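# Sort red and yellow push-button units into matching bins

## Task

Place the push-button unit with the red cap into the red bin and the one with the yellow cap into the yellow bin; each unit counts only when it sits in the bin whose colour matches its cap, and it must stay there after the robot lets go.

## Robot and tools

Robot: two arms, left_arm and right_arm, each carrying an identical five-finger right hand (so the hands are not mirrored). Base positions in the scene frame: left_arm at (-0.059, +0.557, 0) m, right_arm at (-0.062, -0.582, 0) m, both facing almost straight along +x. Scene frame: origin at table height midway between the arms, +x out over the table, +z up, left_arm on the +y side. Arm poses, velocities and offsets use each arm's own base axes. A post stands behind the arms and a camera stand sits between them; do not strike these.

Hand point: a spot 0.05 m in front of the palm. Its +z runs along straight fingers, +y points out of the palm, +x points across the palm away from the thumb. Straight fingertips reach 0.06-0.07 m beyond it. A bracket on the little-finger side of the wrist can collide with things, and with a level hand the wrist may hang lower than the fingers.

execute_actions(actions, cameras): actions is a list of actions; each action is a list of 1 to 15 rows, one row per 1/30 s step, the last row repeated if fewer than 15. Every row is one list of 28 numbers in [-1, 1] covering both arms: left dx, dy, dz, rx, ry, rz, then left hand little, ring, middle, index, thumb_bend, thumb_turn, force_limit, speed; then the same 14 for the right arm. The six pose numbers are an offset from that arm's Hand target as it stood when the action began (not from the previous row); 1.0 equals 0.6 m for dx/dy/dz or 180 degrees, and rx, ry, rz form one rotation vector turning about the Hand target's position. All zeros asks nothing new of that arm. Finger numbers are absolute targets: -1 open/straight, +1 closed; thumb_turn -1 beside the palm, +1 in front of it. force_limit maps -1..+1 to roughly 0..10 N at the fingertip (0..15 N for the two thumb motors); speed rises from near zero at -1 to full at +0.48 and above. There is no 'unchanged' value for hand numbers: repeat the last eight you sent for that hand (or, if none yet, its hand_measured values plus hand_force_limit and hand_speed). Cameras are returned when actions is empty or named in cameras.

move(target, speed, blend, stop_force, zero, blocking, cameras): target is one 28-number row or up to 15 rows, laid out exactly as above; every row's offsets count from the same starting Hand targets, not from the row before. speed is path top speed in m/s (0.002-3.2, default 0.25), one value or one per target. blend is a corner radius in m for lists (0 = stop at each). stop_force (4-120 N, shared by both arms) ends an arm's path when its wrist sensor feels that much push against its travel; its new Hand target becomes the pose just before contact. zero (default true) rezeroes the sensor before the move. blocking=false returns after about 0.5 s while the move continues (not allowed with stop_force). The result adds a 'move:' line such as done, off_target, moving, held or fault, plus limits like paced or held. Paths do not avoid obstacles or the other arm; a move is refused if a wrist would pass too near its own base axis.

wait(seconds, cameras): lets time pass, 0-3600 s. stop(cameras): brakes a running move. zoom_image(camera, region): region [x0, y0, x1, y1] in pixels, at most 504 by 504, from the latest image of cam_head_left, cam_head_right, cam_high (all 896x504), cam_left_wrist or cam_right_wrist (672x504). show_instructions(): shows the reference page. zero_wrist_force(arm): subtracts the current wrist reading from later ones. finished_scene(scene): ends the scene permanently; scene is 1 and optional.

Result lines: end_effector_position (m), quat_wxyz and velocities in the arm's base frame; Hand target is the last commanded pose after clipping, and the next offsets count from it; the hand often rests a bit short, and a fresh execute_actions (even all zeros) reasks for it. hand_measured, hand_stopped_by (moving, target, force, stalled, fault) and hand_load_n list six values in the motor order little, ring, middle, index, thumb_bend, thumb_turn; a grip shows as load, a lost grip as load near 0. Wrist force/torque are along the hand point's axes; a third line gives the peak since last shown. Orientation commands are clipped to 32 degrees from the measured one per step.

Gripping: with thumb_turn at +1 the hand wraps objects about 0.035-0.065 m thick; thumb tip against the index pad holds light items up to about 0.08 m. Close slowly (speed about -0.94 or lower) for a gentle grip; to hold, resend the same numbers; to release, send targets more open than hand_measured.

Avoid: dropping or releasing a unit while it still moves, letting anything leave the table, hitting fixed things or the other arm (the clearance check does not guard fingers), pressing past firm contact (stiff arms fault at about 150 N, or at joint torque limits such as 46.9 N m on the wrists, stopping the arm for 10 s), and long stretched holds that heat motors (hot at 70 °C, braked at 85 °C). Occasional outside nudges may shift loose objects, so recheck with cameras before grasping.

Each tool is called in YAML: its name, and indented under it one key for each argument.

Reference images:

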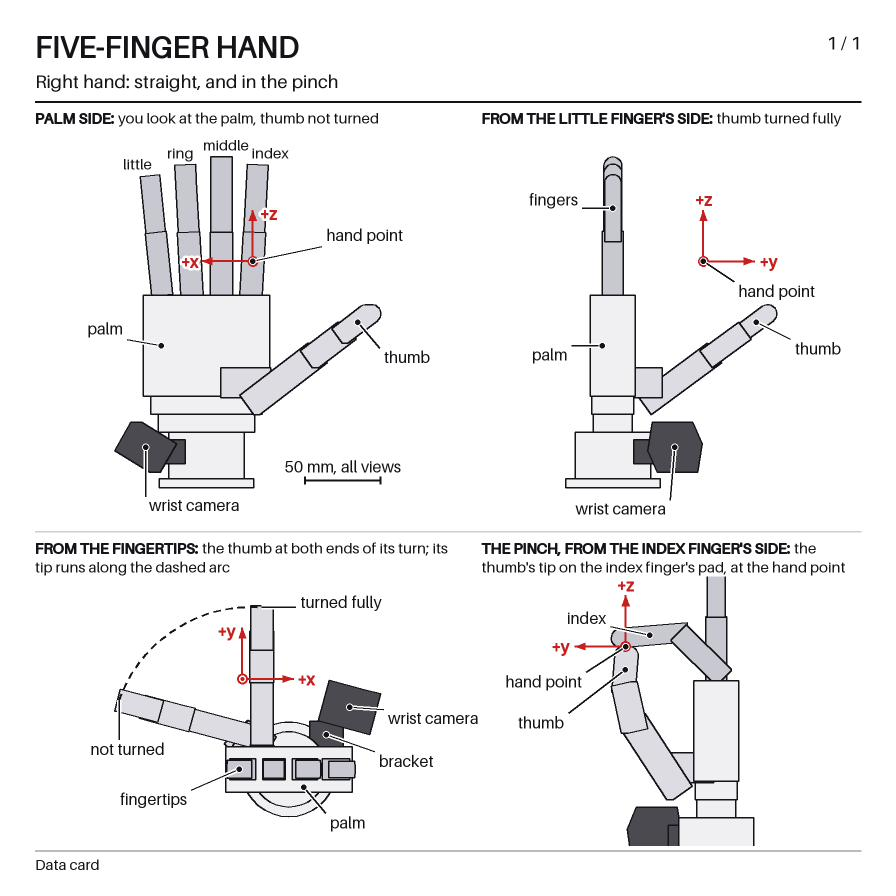

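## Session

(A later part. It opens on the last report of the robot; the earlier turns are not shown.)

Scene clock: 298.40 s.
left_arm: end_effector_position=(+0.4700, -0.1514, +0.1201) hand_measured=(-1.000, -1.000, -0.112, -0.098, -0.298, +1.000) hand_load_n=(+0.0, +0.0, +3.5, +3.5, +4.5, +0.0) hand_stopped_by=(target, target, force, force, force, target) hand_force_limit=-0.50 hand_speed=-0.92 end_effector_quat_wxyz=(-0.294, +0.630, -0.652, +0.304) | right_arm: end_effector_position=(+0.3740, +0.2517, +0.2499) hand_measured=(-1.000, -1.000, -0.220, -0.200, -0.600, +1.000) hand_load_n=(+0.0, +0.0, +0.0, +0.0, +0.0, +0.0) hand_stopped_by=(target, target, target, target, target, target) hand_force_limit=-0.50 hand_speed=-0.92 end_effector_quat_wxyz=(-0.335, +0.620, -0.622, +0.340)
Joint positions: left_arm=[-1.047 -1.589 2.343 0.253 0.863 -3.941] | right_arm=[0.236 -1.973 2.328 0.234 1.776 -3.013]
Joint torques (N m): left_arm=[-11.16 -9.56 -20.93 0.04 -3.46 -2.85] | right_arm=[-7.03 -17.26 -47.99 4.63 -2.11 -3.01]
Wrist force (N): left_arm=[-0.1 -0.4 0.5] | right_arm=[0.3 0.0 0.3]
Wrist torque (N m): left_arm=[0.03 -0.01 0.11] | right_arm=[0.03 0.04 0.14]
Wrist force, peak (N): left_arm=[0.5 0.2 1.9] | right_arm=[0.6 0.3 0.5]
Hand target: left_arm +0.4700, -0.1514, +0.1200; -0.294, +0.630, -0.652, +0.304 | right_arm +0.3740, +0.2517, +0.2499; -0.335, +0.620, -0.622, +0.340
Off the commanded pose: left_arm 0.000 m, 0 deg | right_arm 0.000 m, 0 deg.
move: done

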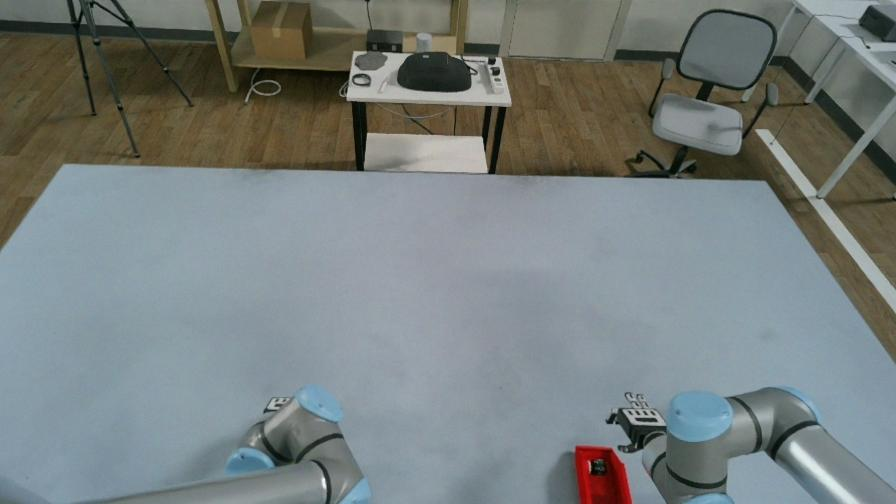

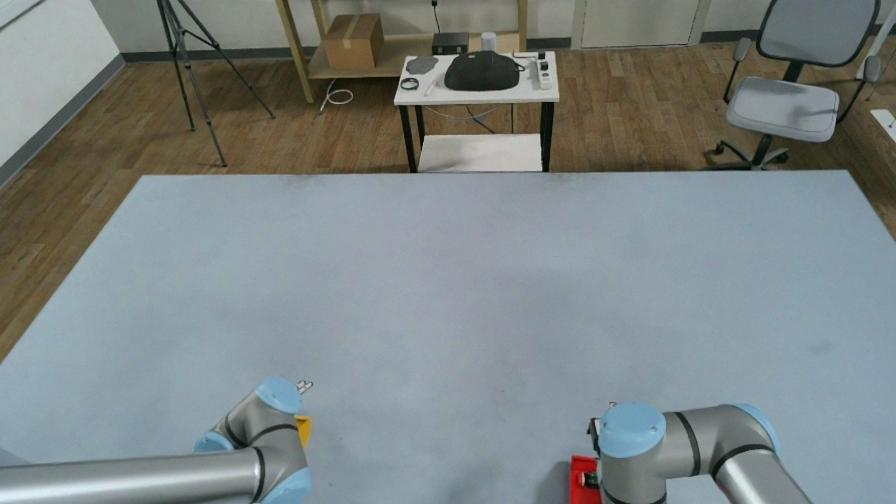

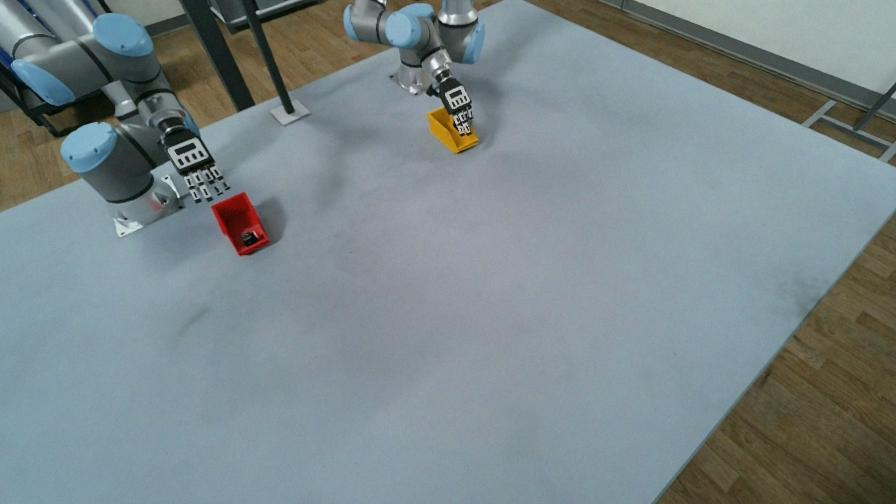

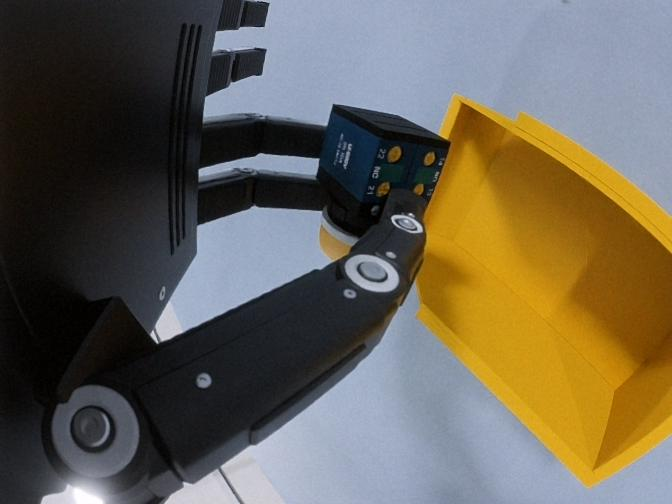

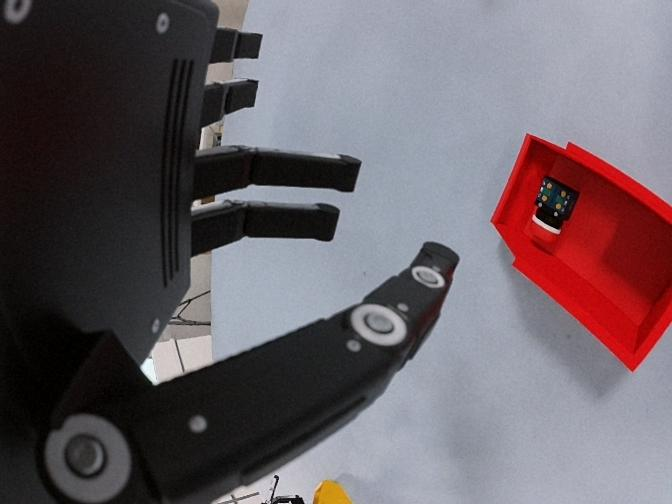

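move:
  target: [-0.025,0,-0.0417,0,0,0,-1,-1,0,0,-0.05,1,-0.5,-0.92,0,0,0,0,0,0,-1,-1,-0.22,-0.2,-0.6,1,-0.5,-0.92]
  speed: 0.08
  cameras: ["all"]

zoom_image:
  camera: "cam_high"
  region: [420, 90, 490, 160]

zoom_image:
  camera: "cam_head_left"
  region: [240, 380, 340, 480]

Scene clock: 325.47 s.
left_arm: end_effector_position=(+0.4551, -0.1514, +0.0951) hand_measured=(-1.000, -1.000, -0.112, -0.098, -0.298, +1.000) hand_load_n=(+0.0, +0.0, +3.5, +3.0, +4.5, +0.0) hand_stopped_by=(target, target, force, force, force, target) hand_force_limit=-0.50 hand_speed=-0.92 end_effector_quat_wxyz=(-0.294, +0.630, -0.652, +0.304) | right_arm: end_effector_position=(+0.3740, +0.2517, +0.2499) hand_measured=(-1.000, -1.000, -0.220, -0.200, -0.600, +1.000) hand_load_n=(+0.0, +0.0, +0.0, +0.0, +0.0, +0.5) hand_stopped_by=(target, target, target, target, target, target) hand_force_limit=-0.50 hand_speed=-0.92 end_effector_quat_wxyz=(-0.335, +0.620, -0.622, +0.340)
Joint positions: left_arm=[-1.091 -1.563 2.388 0.215 0.84 -3.991] | right_arm=[0.236 -1.973 2.328 0.234 1.776 -3.013]
Joint torques (N m): left_arm=[-11.74 -13.01 -16.63 0.56 -3.43 -2.9] | right_arm=[-6.46 -15.8 -48.04 4.67 -1.95 -2.96]
Wrist force (N): left_arm=[-0.4 -0.6 0.7] | right_arm=[0.3 0.1 0.4]
Wrist torque (N m): left_arm=[0.00 -0.01 0.08] | right_arm=[0.05 0.03 0.14]
Wrist force, peak (N): left_arm=[0.2 -0.8 0.9] | right_arm=[0.8 0.0 0.3]
Hand target: left_arm +0.4550, -0.1514, +0.0950; -0.294, +0.630, -0.652, +0.304 | right_arm +0.3740, +0.2517, +0.2499; -0.335, +0.620, -0.622, +0.340
Off the commanded pose: left_arm 0.000 m, 0 deg | right_arm 0.000 m, 0 deg.
move: done

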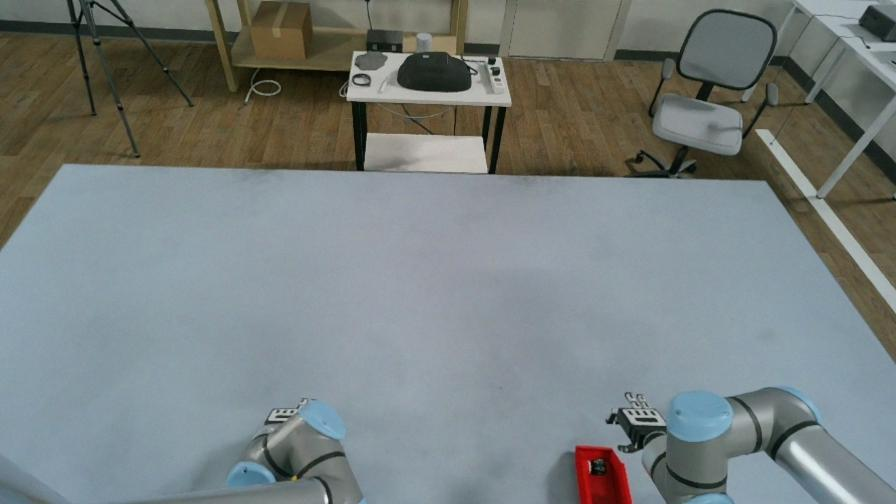

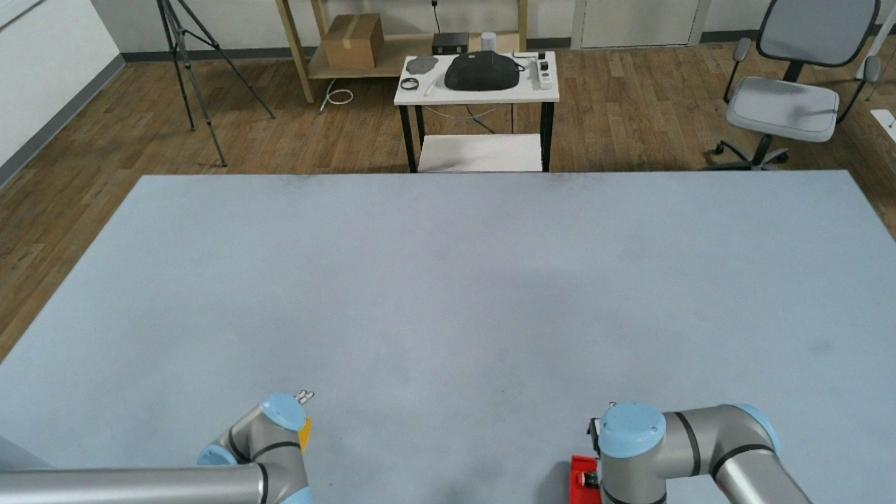

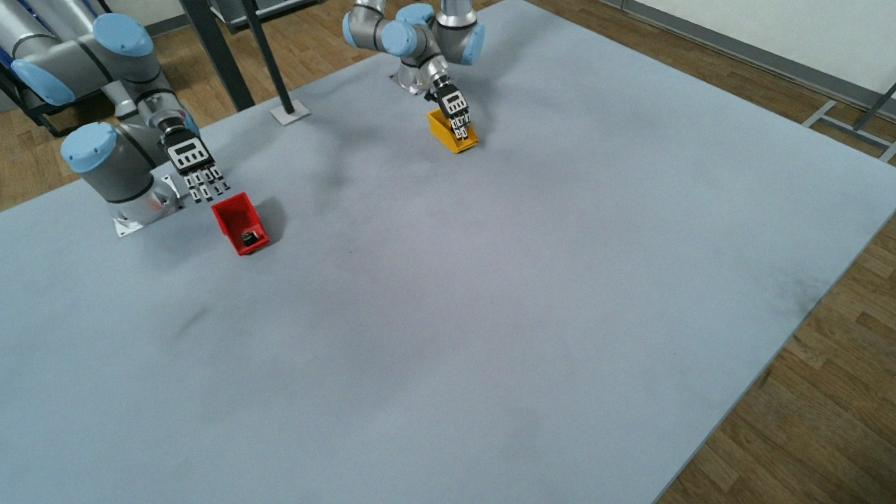

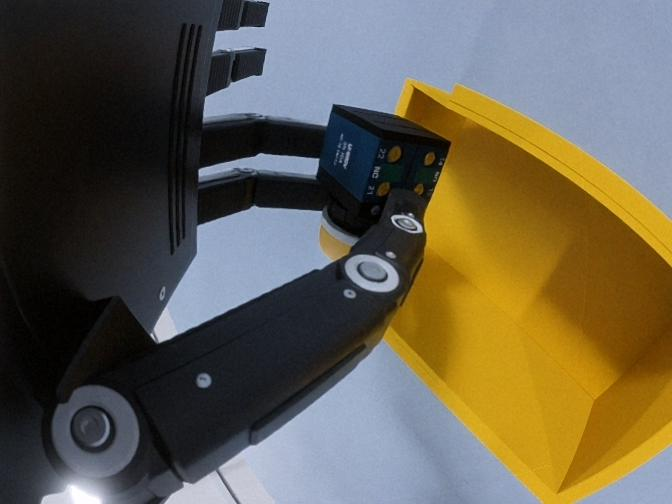

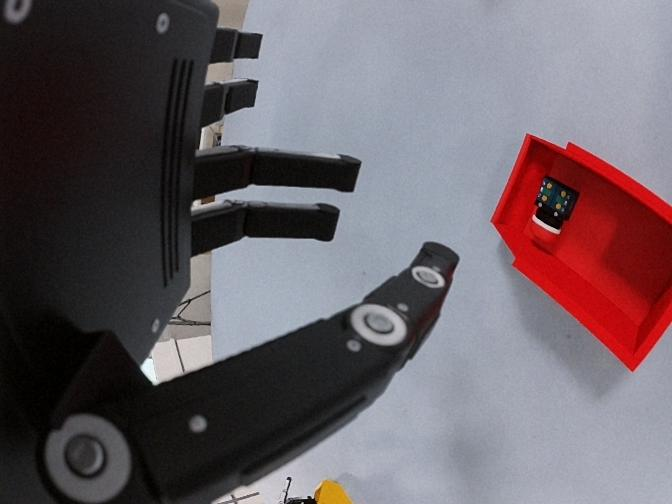

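Scaled by 7.200 from the camera's image (finer frame: 1280x720).

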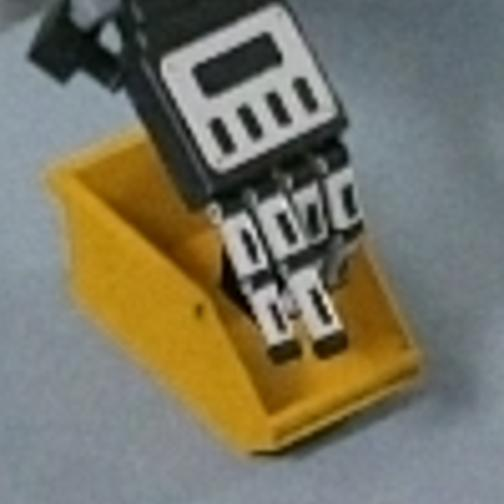

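Scaled by 5.040 from the camera's image (finer frame: 1280x720).

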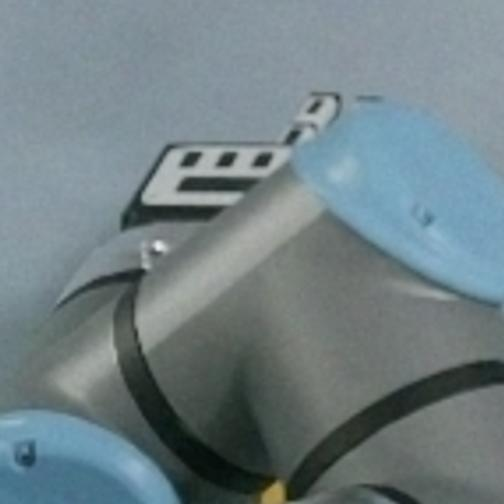

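move:
  target: [-0.017,0.03,0,0,0,0,-1,-1,0,0,-0.05,1,-0.5,-0.92,0,0,0,0,0,0,-1,-1,-0.22,-0.2,-0.6,1,-0.5,-0.92]
  speed: 0.08
  cameras: ["all"]

zoom_image:
  camera: "cam_high"
  region: [420, 90, 490, 160]

zoom_image:
  camera: "cam_head_right"
  region: [220, 370, 330, 480]

Scene clock: 335.53 s.
left_arm: end_effector_position=(+0.4449, -0.1336, +0.0949) hand_measured=(-1.000, -1.000, -0.112, -0.098, -0.298, +1.000) hand_load_n=(+0.0, -0.5, +3.5, +3.0, +4.5, +0.0) hand_stopped_by=(target, target, force, force, force, target) hand_force_limit=-0.50 hand_speed=-0.92 end_effector_quat_wxyz=(-0.294, +0.630, -0.652, +0.304) | right_arm: end_effector_position=(+0.3740, +0.2517, +0.2499) hand_measured=(-1.000, -1.000, -0.220, -0.200, -0.600, +1.000) hand_load_n=(+0.0, +0.0, +0.0, +0.0, +0.0, -0.5) hand_stopped_by=(target, target, target, target, target, target) hand_force_limit=-0.50 hand_speed=-0.92 end_effector_quat_wxyz=(-0.335, +0.620, -0.622, +0.340)
Joint positions: left_arm=[-1.094 -1.596 2.422 0.217 0.839 -3.995] | right_arm=[0.236 -1.973 2.328 0.234 1.776 -3.013]
Joint torques (N m): left_arm=[-10.65 -44.69 -14.81 4.61 -3.36 -2.85] | right_arm=[-7.47 -17.76 -47.79 4.4 -1.76 -2.66]
Wrist force (N): left_arm=[-0.1 -0.2 0.7] | right_arm=[0.2 0.0 0.5]
Wrist torque (N m): left_arm=[0.05 -0.07 0.07] | right_arm=[0.03 0.04 0.13]
Wrist force, peak (N): left_arm=[-0.2 -0.8 1.0] | right_arm=[0.7 -0.1 0.3]
Hand target: left_arm +0.4448, -0.1334, +0.0950; -0.294, +0.630, -0.652, +0.304 | right_arm +0.3740, +0.2517, +0.2499; -0.335, +0.620, -0.622, +0.340
Off the commanded pose: left_arm 0.000 m, 0 deg | right_arm 0.000 m, 0 deg.
move: done

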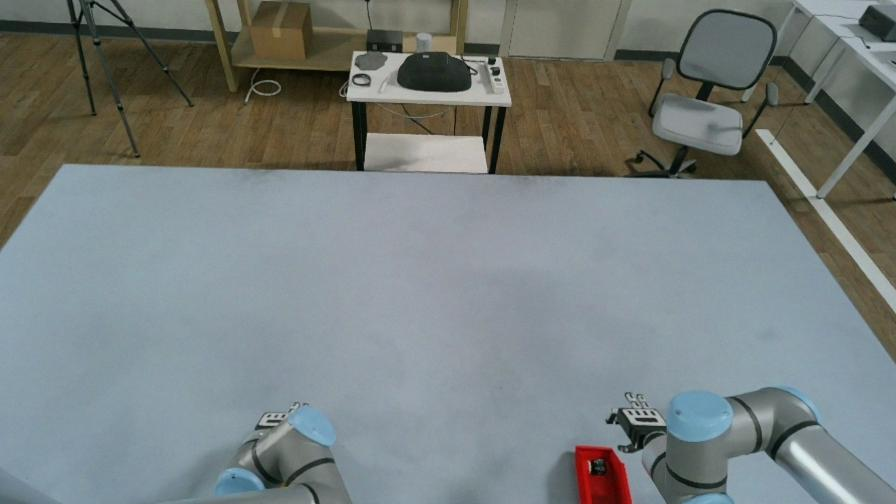

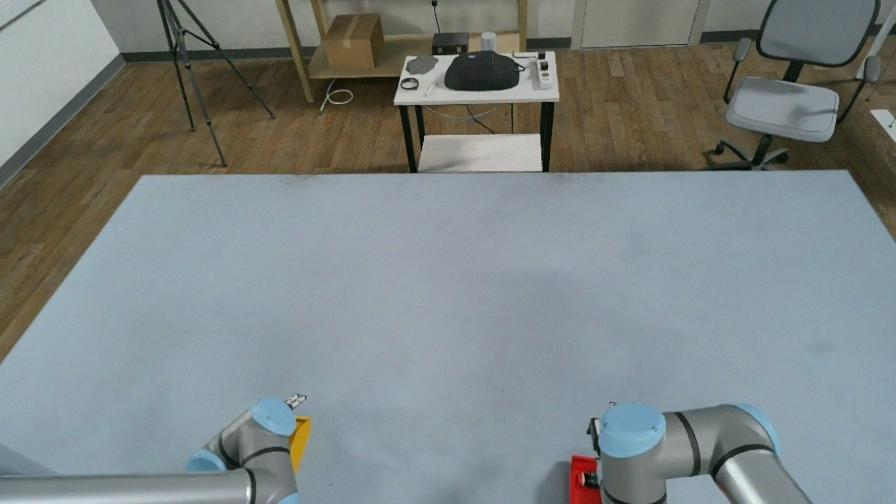

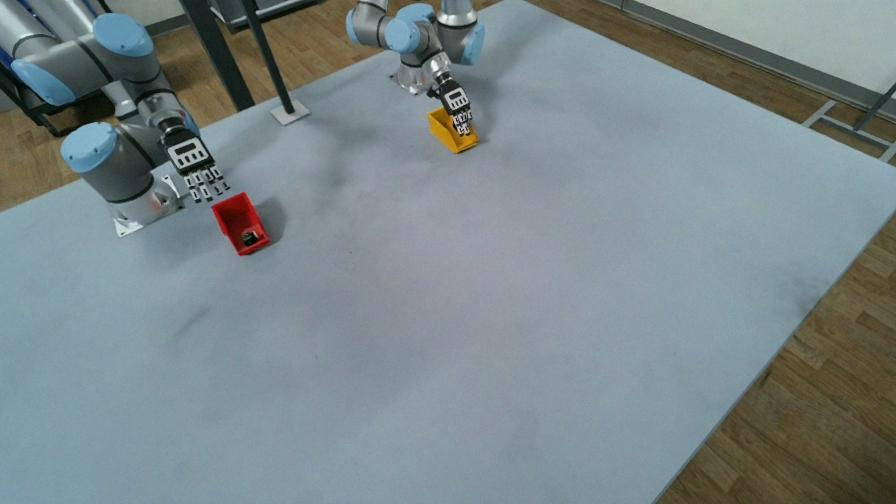

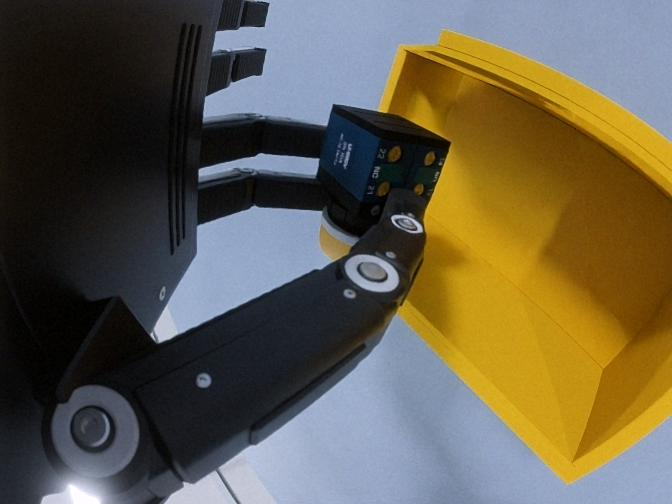

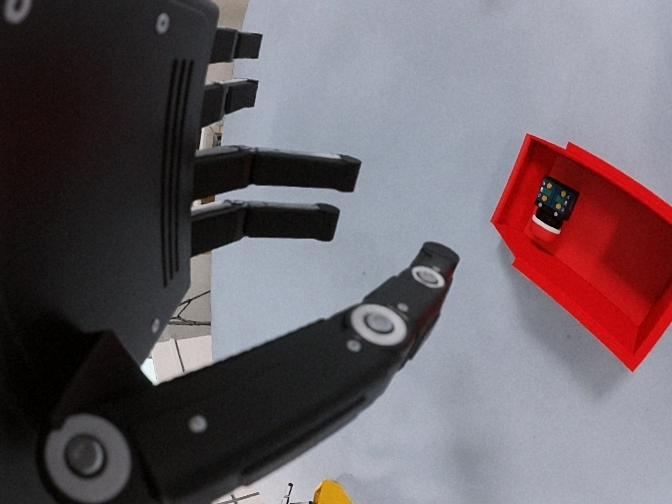

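Scaled by 7.200 from the camera's image (finer frame: 1280x720).

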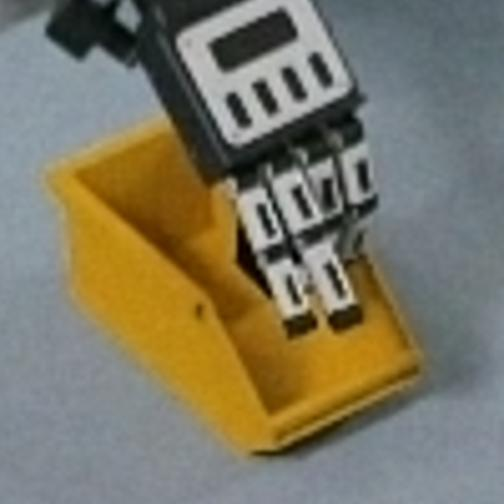

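Scaled by 4.582 from the camera's image (finer frame: 1280x720).

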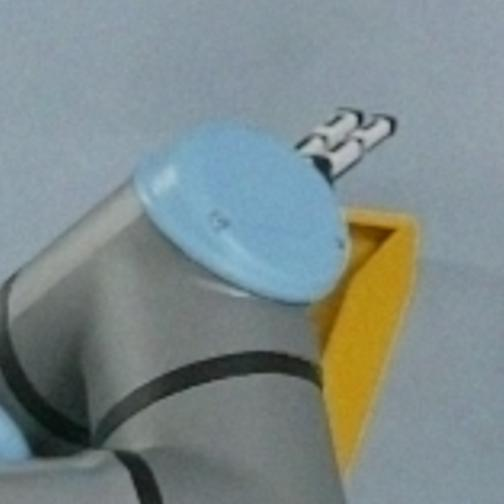

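move:
  target: [-0.0083,0,-0.083,0,0,0,-1,-1,0,0,-0.05,1,-0.5,-0.92,0,0,0,0,0,0,-1,-1,-0.22,-0.2,-0.6,1,-0.5,-0.92]
  speed: 0.03
  stop_force: 5
  cameras: ["cam_high","cam_left_wrist","cam_head_left","cam_head_right"]

zoom_image:
  camera: "cam_high"
  region: [420, 90, 490, 160]

zoom_image:
  camera: "cam_head_right"
  region: [220, 370, 330, 480]

Scene clock: 340.57 s.
left_arm: end_effector_position=(+0.4398, -0.1334, +0.0452) hand_measured=(-1.000, -1.000, -0.112, -0.098, -0.298, +1.000) hand_load_n=(+0.0, +0.0, +3.5, +3.5, +4.5, +0.0) hand_stopped_by=(target, target, force, force, force, target) hand_force_limit=-0.50 hand_speed=-0.92 end_effector_quat_wxyz=(-0.294, +0.630, -0.652, +0.304) | right_arm: end_effector_position=(+0.3740, +0.2517, +0.2499) hand_measured=(-1.000, -1.000, -0.220, -0.200, -0.600, +1.000) hand_load_n=(+0.0, +0.0, +0.0, +0.0, +0.0, +0.0) hand_stopped_by=(target, target, target, target, target, target) hand_force_limit=-0.50 hand_speed=-0.92 end_effector_quat_wxyz=(-0.335, +0.620, -0.622, +0.340)
Joint positions: left_arm=[-1.111 -1.502 2.468 0.09 0.831 -4.015] | right_arm=[0.236 -1.973 2.328 0.234 1.776 -3.013]
Joint torques (N m): left_arm=[-9.54 -10.36 -11.93 0.49 -3.37 -2.68] | right_arm=[-6.96 -18.15 -48.21 4.59 -2.06 -2.61]
Wrist force (N): left_arm=[0.0 -0.4 0.6] | right_arm=[0.1 0.1 0.2]
Wrist torque (N m): left_arm=[0.00 -0.07 0.05] | right_arm=[0.05 0.05 0.13]
Wrist force, peak (N): left_arm=[-0.1 -0.7 1.1] | right_arm=[0.2 0.2 0.7]
Hand target: left_arm +0.4398, -0.1334, +0.0452; -0.294, +0.630, -0.652, +0.304 | right_arm +0.3740, +0.2517, +0.2499; -0.335, +0.620, -0.622, +0.340
Off the commanded pose: left_arm 0.000 m, 0 deg | right_arm 0.000 m, 0 deg.
move: done
Images, in order (width x height): cam_head_left 896x504, cam_head_right 896x504, cam_high 896x504, cam_left_wrist 672x504.

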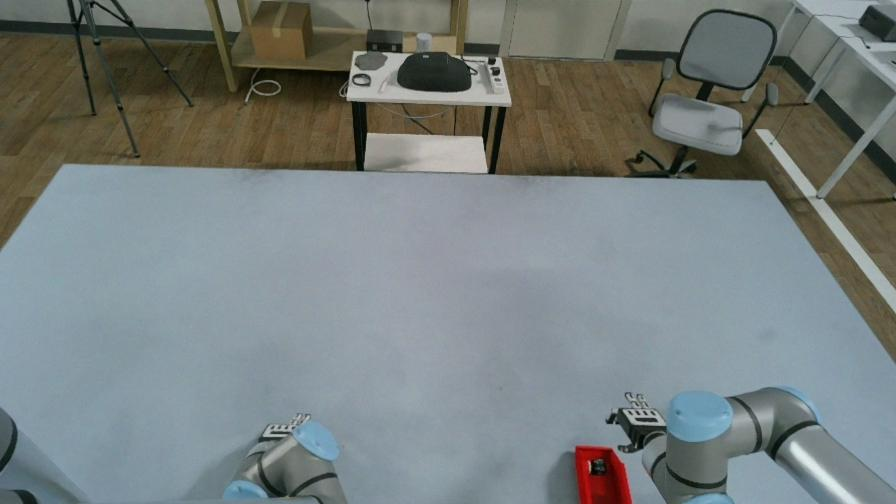

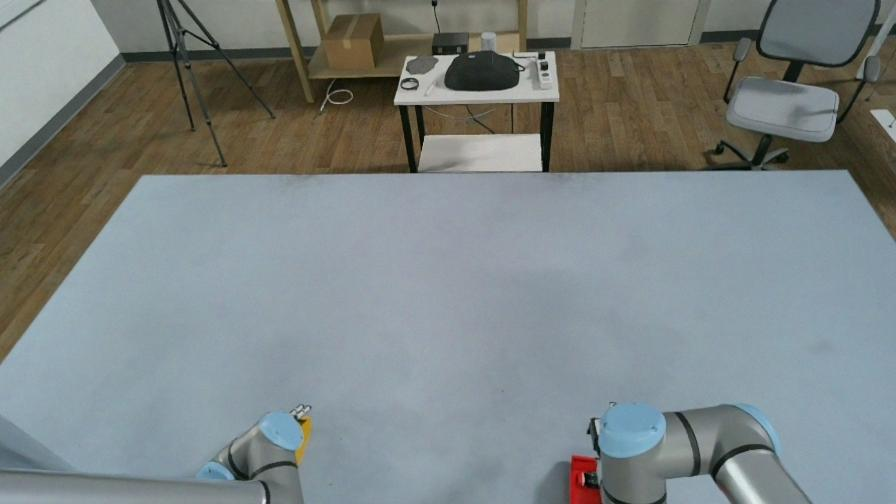

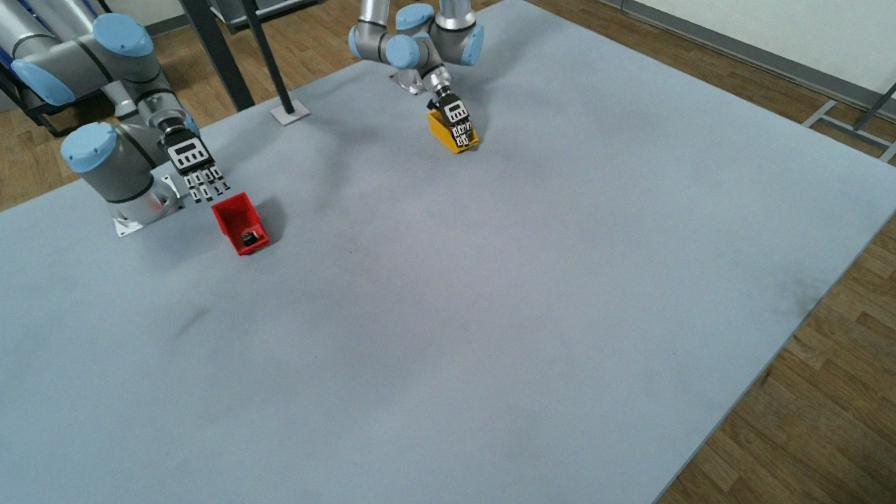

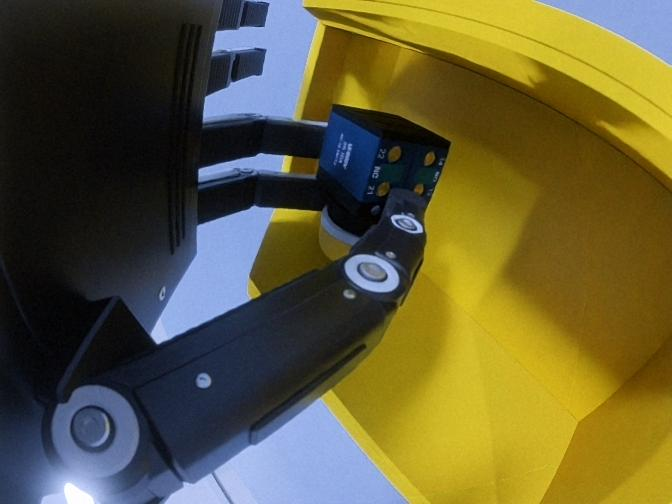

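Scaled by 7.200 from the camera's image (finer frame: 1280x720).

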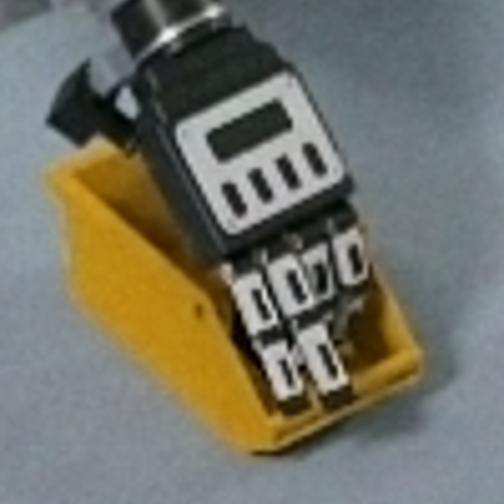

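Scaled by 4.582 from the camera's image (finer frame: 1280x720).

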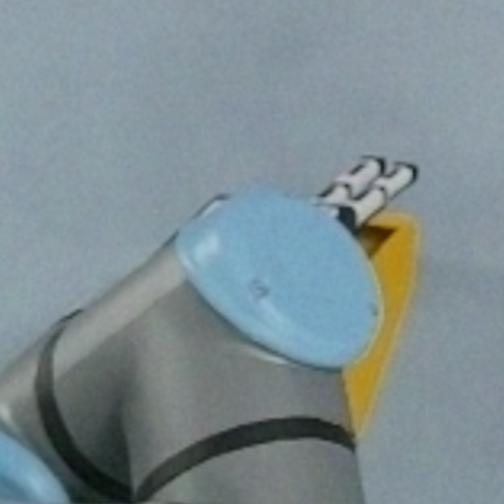

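move:
  target: [0,0,-0.04,0,0,0,-1,-1,0,0,-0.05,1,-0.5,-0.92,0,0,0,0,0,0,-1,-1,-0.22,-0.2,-0.6,1,-0.5,-0.92]
  speed: 0.01
  stop_force: 4
  cameras: ["cam_high","cam_left_wrist","cam_head_left"]

zoom_image:
  camera: "cam_high"
  region: [420, 90, 490, 160]

Scene clock: 344.57 s.
left_arm: end_effector_position=(+0.4398, -0.1334, +0.0316) hand_measured=(-1.000, -1.000, -0.112, -0.098, -0.298, +1.000) hand_load_n=(+0.0, +0.0, +4.0, +3.0, +5.0, +0.0) hand_stopped_by=(target, target, force, force, force, target) hand_force_limit=-0.50 hand_speed=-0.92 end_effector_quat_wxyz=(-0.294, +0.630, -0.652, +0.304) | right_arm: end_effector_position=(+0.3740, +0.2517, +0.2499) hand_measured=(-1.000, -1.000, -0.220, -0.200, -0.600, +1.000) hand_load_n=(+0.0, +0.0, +0.0, +0.0, +0.0, +0.0) hand_stopped_by=(target, target, target, target, target, target) hand_force_limit=-0.50 hand_speed=-0.92 end_effector_quat_wxyz=(-0.335, +0.620, -0.622, +0.340)
Joint positions: left_arm=[-1.111 -1.472 2.476 0.052 0.83 -4.015] | right_arm=[0.236 -1.973 2.328 0.234 1.776 -3.013]
Joint torques (N m): left_arm=[-1.31 -50.6 -29.17 4.76 -0.33 -1.45] | right_arm=[-4.73 -18.11 -48.4 4.33 -2.2 -2.45]
Wrist force (N): left_arm=[-0.1 -0.4 1.0] | right_arm=[0.3 0.0 0.3]
Wrist torque (N m): left_arm=[-0.01 -0.03 0.06] | right_arm=[0.04 0.04 0.14]
Wrist force, peak (N): left_arm=[0.0 -3.5 -3.0] | right_arm=[0.5 0.4 0.5]
Hand target: left_arm +0.4398, -0.1334, +0.0316; -0.294, +0.630, -0.652, +0.304 (not the last commanded pose) | right_arm +0.3740, +0.2517, +0.2499; -0.335, +0.620, -0.622, +0.340
Off the commanded pose: left_arm 0.010 m, 0 deg | right_arm 0.000 m, 0 deg.
move: contact (left_arm)
Images, in order (width x height): cam_head_left 896x504, cam_high 896x504, cam_left_wrist 672x504.

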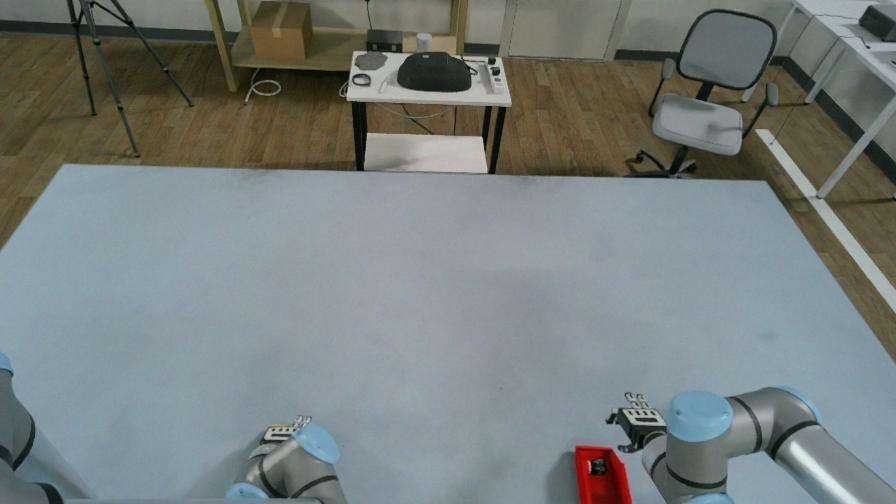

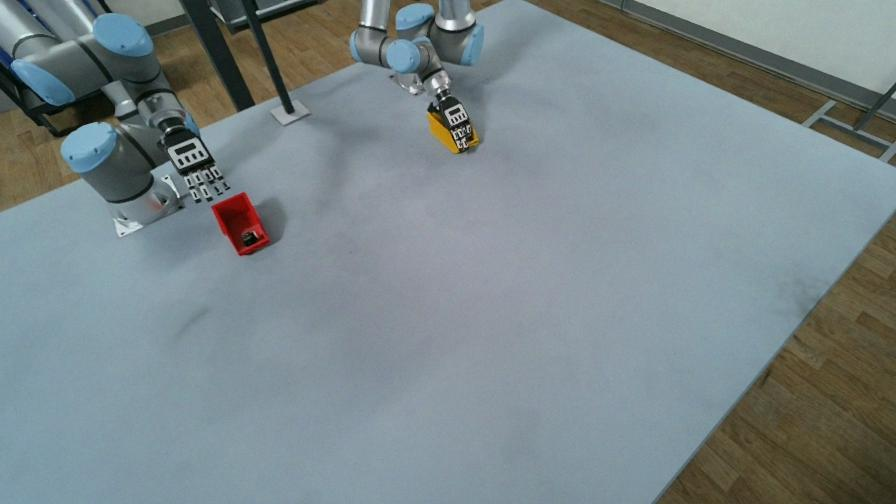

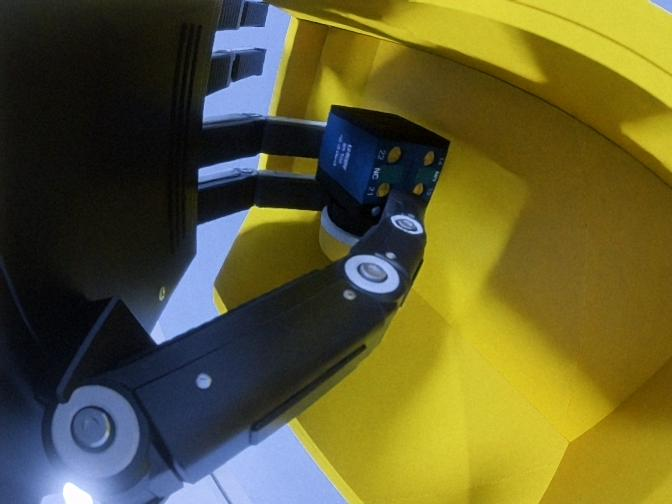

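Scaled by 7.200 from the camera's image (finer frame: 1280x720).

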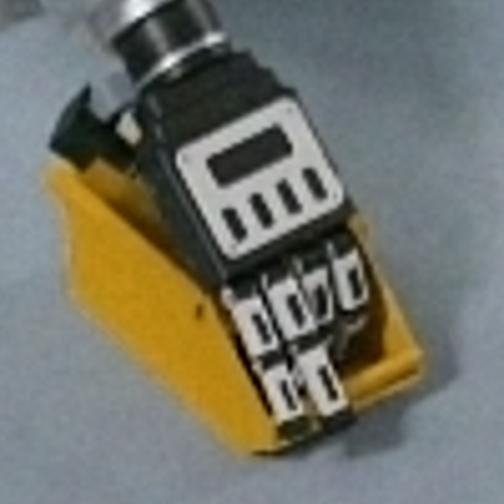

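move:
  target: [0,0,-0.0037,-0.0013,-0.0389,0,-1,-1,0,0,-0.05,1,-0.5,-0.92,0,0,0,0,0,0,-1,-1,-0.22,-0.2,-0.6,1,-0.5,-0.92]
  speed: 0.04

move:
  target: [0,0,0,0,0,0,-1,-1,-0.22,-0.2,-0.6,1,-0.5,-0.92,0,0,0,0,0,0,-1,-1,-0.22,-0.2,-0.6,1,-0.5,-0.92]
  cameras: ["cam_high","cam_left_wrist"]

Scene clock: 347.90 s.
left_arm: end_effector_position=(+0.4398, -0.1334, +0.0294) hand_measured=(-1.000, -1.000, -0.112, -0.098, -0.298, +1.000) hand_load_n=(+0.0, +0.0, +4.0, +3.0, +5.0, +0.0) hand_stopped_by=(target, target, force, force, force, target) hand_force_limit=-0.50 hand_speed=-0.92 end_effector_quat_wxyz=(-0.332, +0.611, -0.632, +0.343) | right_arm: end_effector_position=(+0.3740, +0.2517, +0.2499) hand_measured=(-1.000, -1.000, -0.220, -0.200, -0.600, +1.000) hand_load_n=(-0.5, +0.0, +0.0, +0.0, +0.0, +0.0) hand_stopped_by=(target, target, target, target, target, target) hand_force_limit=-0.50 hand_speed=-0.92 end_effector_quat_wxyz=(-0.335, +0.620, -0.622, +0.340)
Joint positions: left_arm=[-1.202 -1.462 2.536 -0.047 0.69 -4.048] | right_arm=[0.236 -1.973 2.328 0.234 1.776 -3.013]
Joint torques (N m): left_arm=[-10.53 -10.56 -9.29 0.05 -4.01 -2.95] | right_arm=[-5.87 -16.77 -48.31 4.55 -1.92 -2.53]
Wrist force (N): left_arm=[-0.1 -0.7 0.6] | right_arm=[0.1 0.0 0.4]
Wrist torque (N m): left_arm=[-0.01 -0.03 0.09] | right_arm=[0.04 0.05 0.13]
Wrist force, peak (N): left_arm=[-0.4 -0.5 1.6] | right_arm=[0.2 0.1 0.7]
Hand target: left_arm +0.4398, -0.1334, +0.0294; -0.332, +0.611, -0.632, +0.343 | right_arm +0.3740, +0.2517, +0.2499; -0.335, +0.620, -0.622, +0.340
Off the commanded pose: left_arm 0.000 m, 0 deg | right_arm 0.000 m, 0 deg.
move: done

Scene clock: 350.77 s.
left_arm: end_effector_position=(+0.4398, -0.1334, +0.0294) hand_measured=(-1.000, -1.000, -0.220, -0.200, -0.600, +1.000) hand_load_n=(+0.0, +0.0, +0.0, +0.0, +0.0, +0.0) hand_stopped_by=(target, target, target, target, target, target) hand_force_limit=-0.50 hand_speed=-0.92 end_effector_quat_wxyz=(-0.332, +0.611, -0.632, +0.343) | right_arm: end_effector_position=(+0.3740, +0.2517, +0.2499) hand_measured=(-1.000, -1.000, -0.220, -0.200, -0.600, +1.000) hand_load_n=(+0.0, +0.0, +0.0, +0.0, +0.0, +0.0) hand_stopped_by=(target, target, target, target, target, target) hand_force_limit=-0.50 hand_speed=-0.92 end_effector_quat_wxyz=(-0.335, +0.620, -0.622, +0.340)
Joint positions: left_arm=[-1.202 -1.462 2.536 -0.047 0.689 -4.048] | right_arm=[0.236 -1.973 2.328 0.234 1.776 -3.013]
Joint torques (N m): left_arm=[-10.35 -8.94 -7.5 0.53 -3.49 -2.62] | right_arm=[-7.2 -17.95 -48.34 4.57 -2.08 -2.41]
Wrist force (N): left_arm=[-0.3 -1.3 0.8] | right_arm=[0.1 0.2 0.2]
Wrist torque (N m): left_arm=[-0.08 0.00 0.06] | right_arm=[0.07 0.05 0.14]
Wrist force, peak (N): left_arm=[-0.6 -1.1 1.2] | right_arm=[0.2 0.3 0.7]
Hand target: left_arm +0.4398, -0.1334, +0.0294; -0.332, +0.611, -0.632, +0.343 | right_arm +0.3740, +0.2517, +0.2499; -0.335, +0.620, -0.622, +0.340
Off the commanded pose: left_arm 0.000 m, 0 deg | right_arm 0.000 m, 0 deg.
move: done

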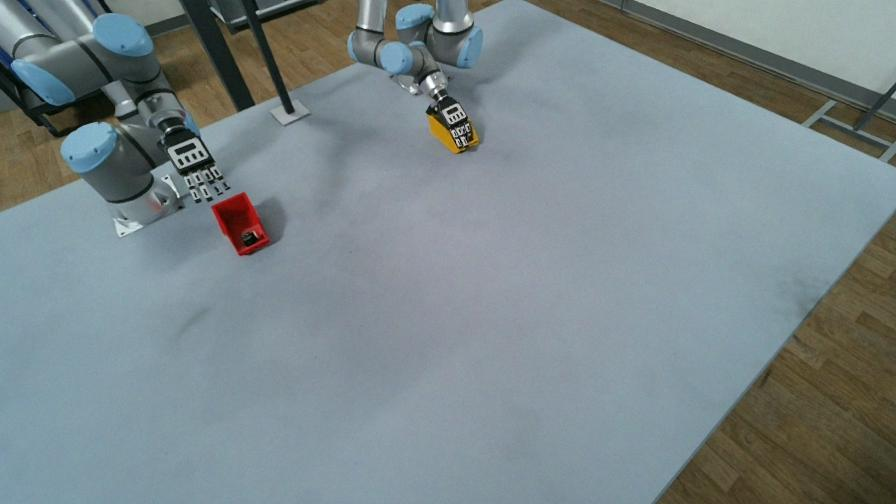

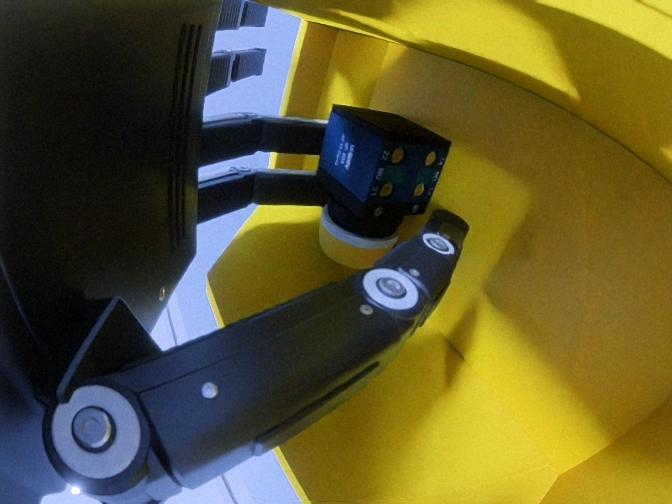

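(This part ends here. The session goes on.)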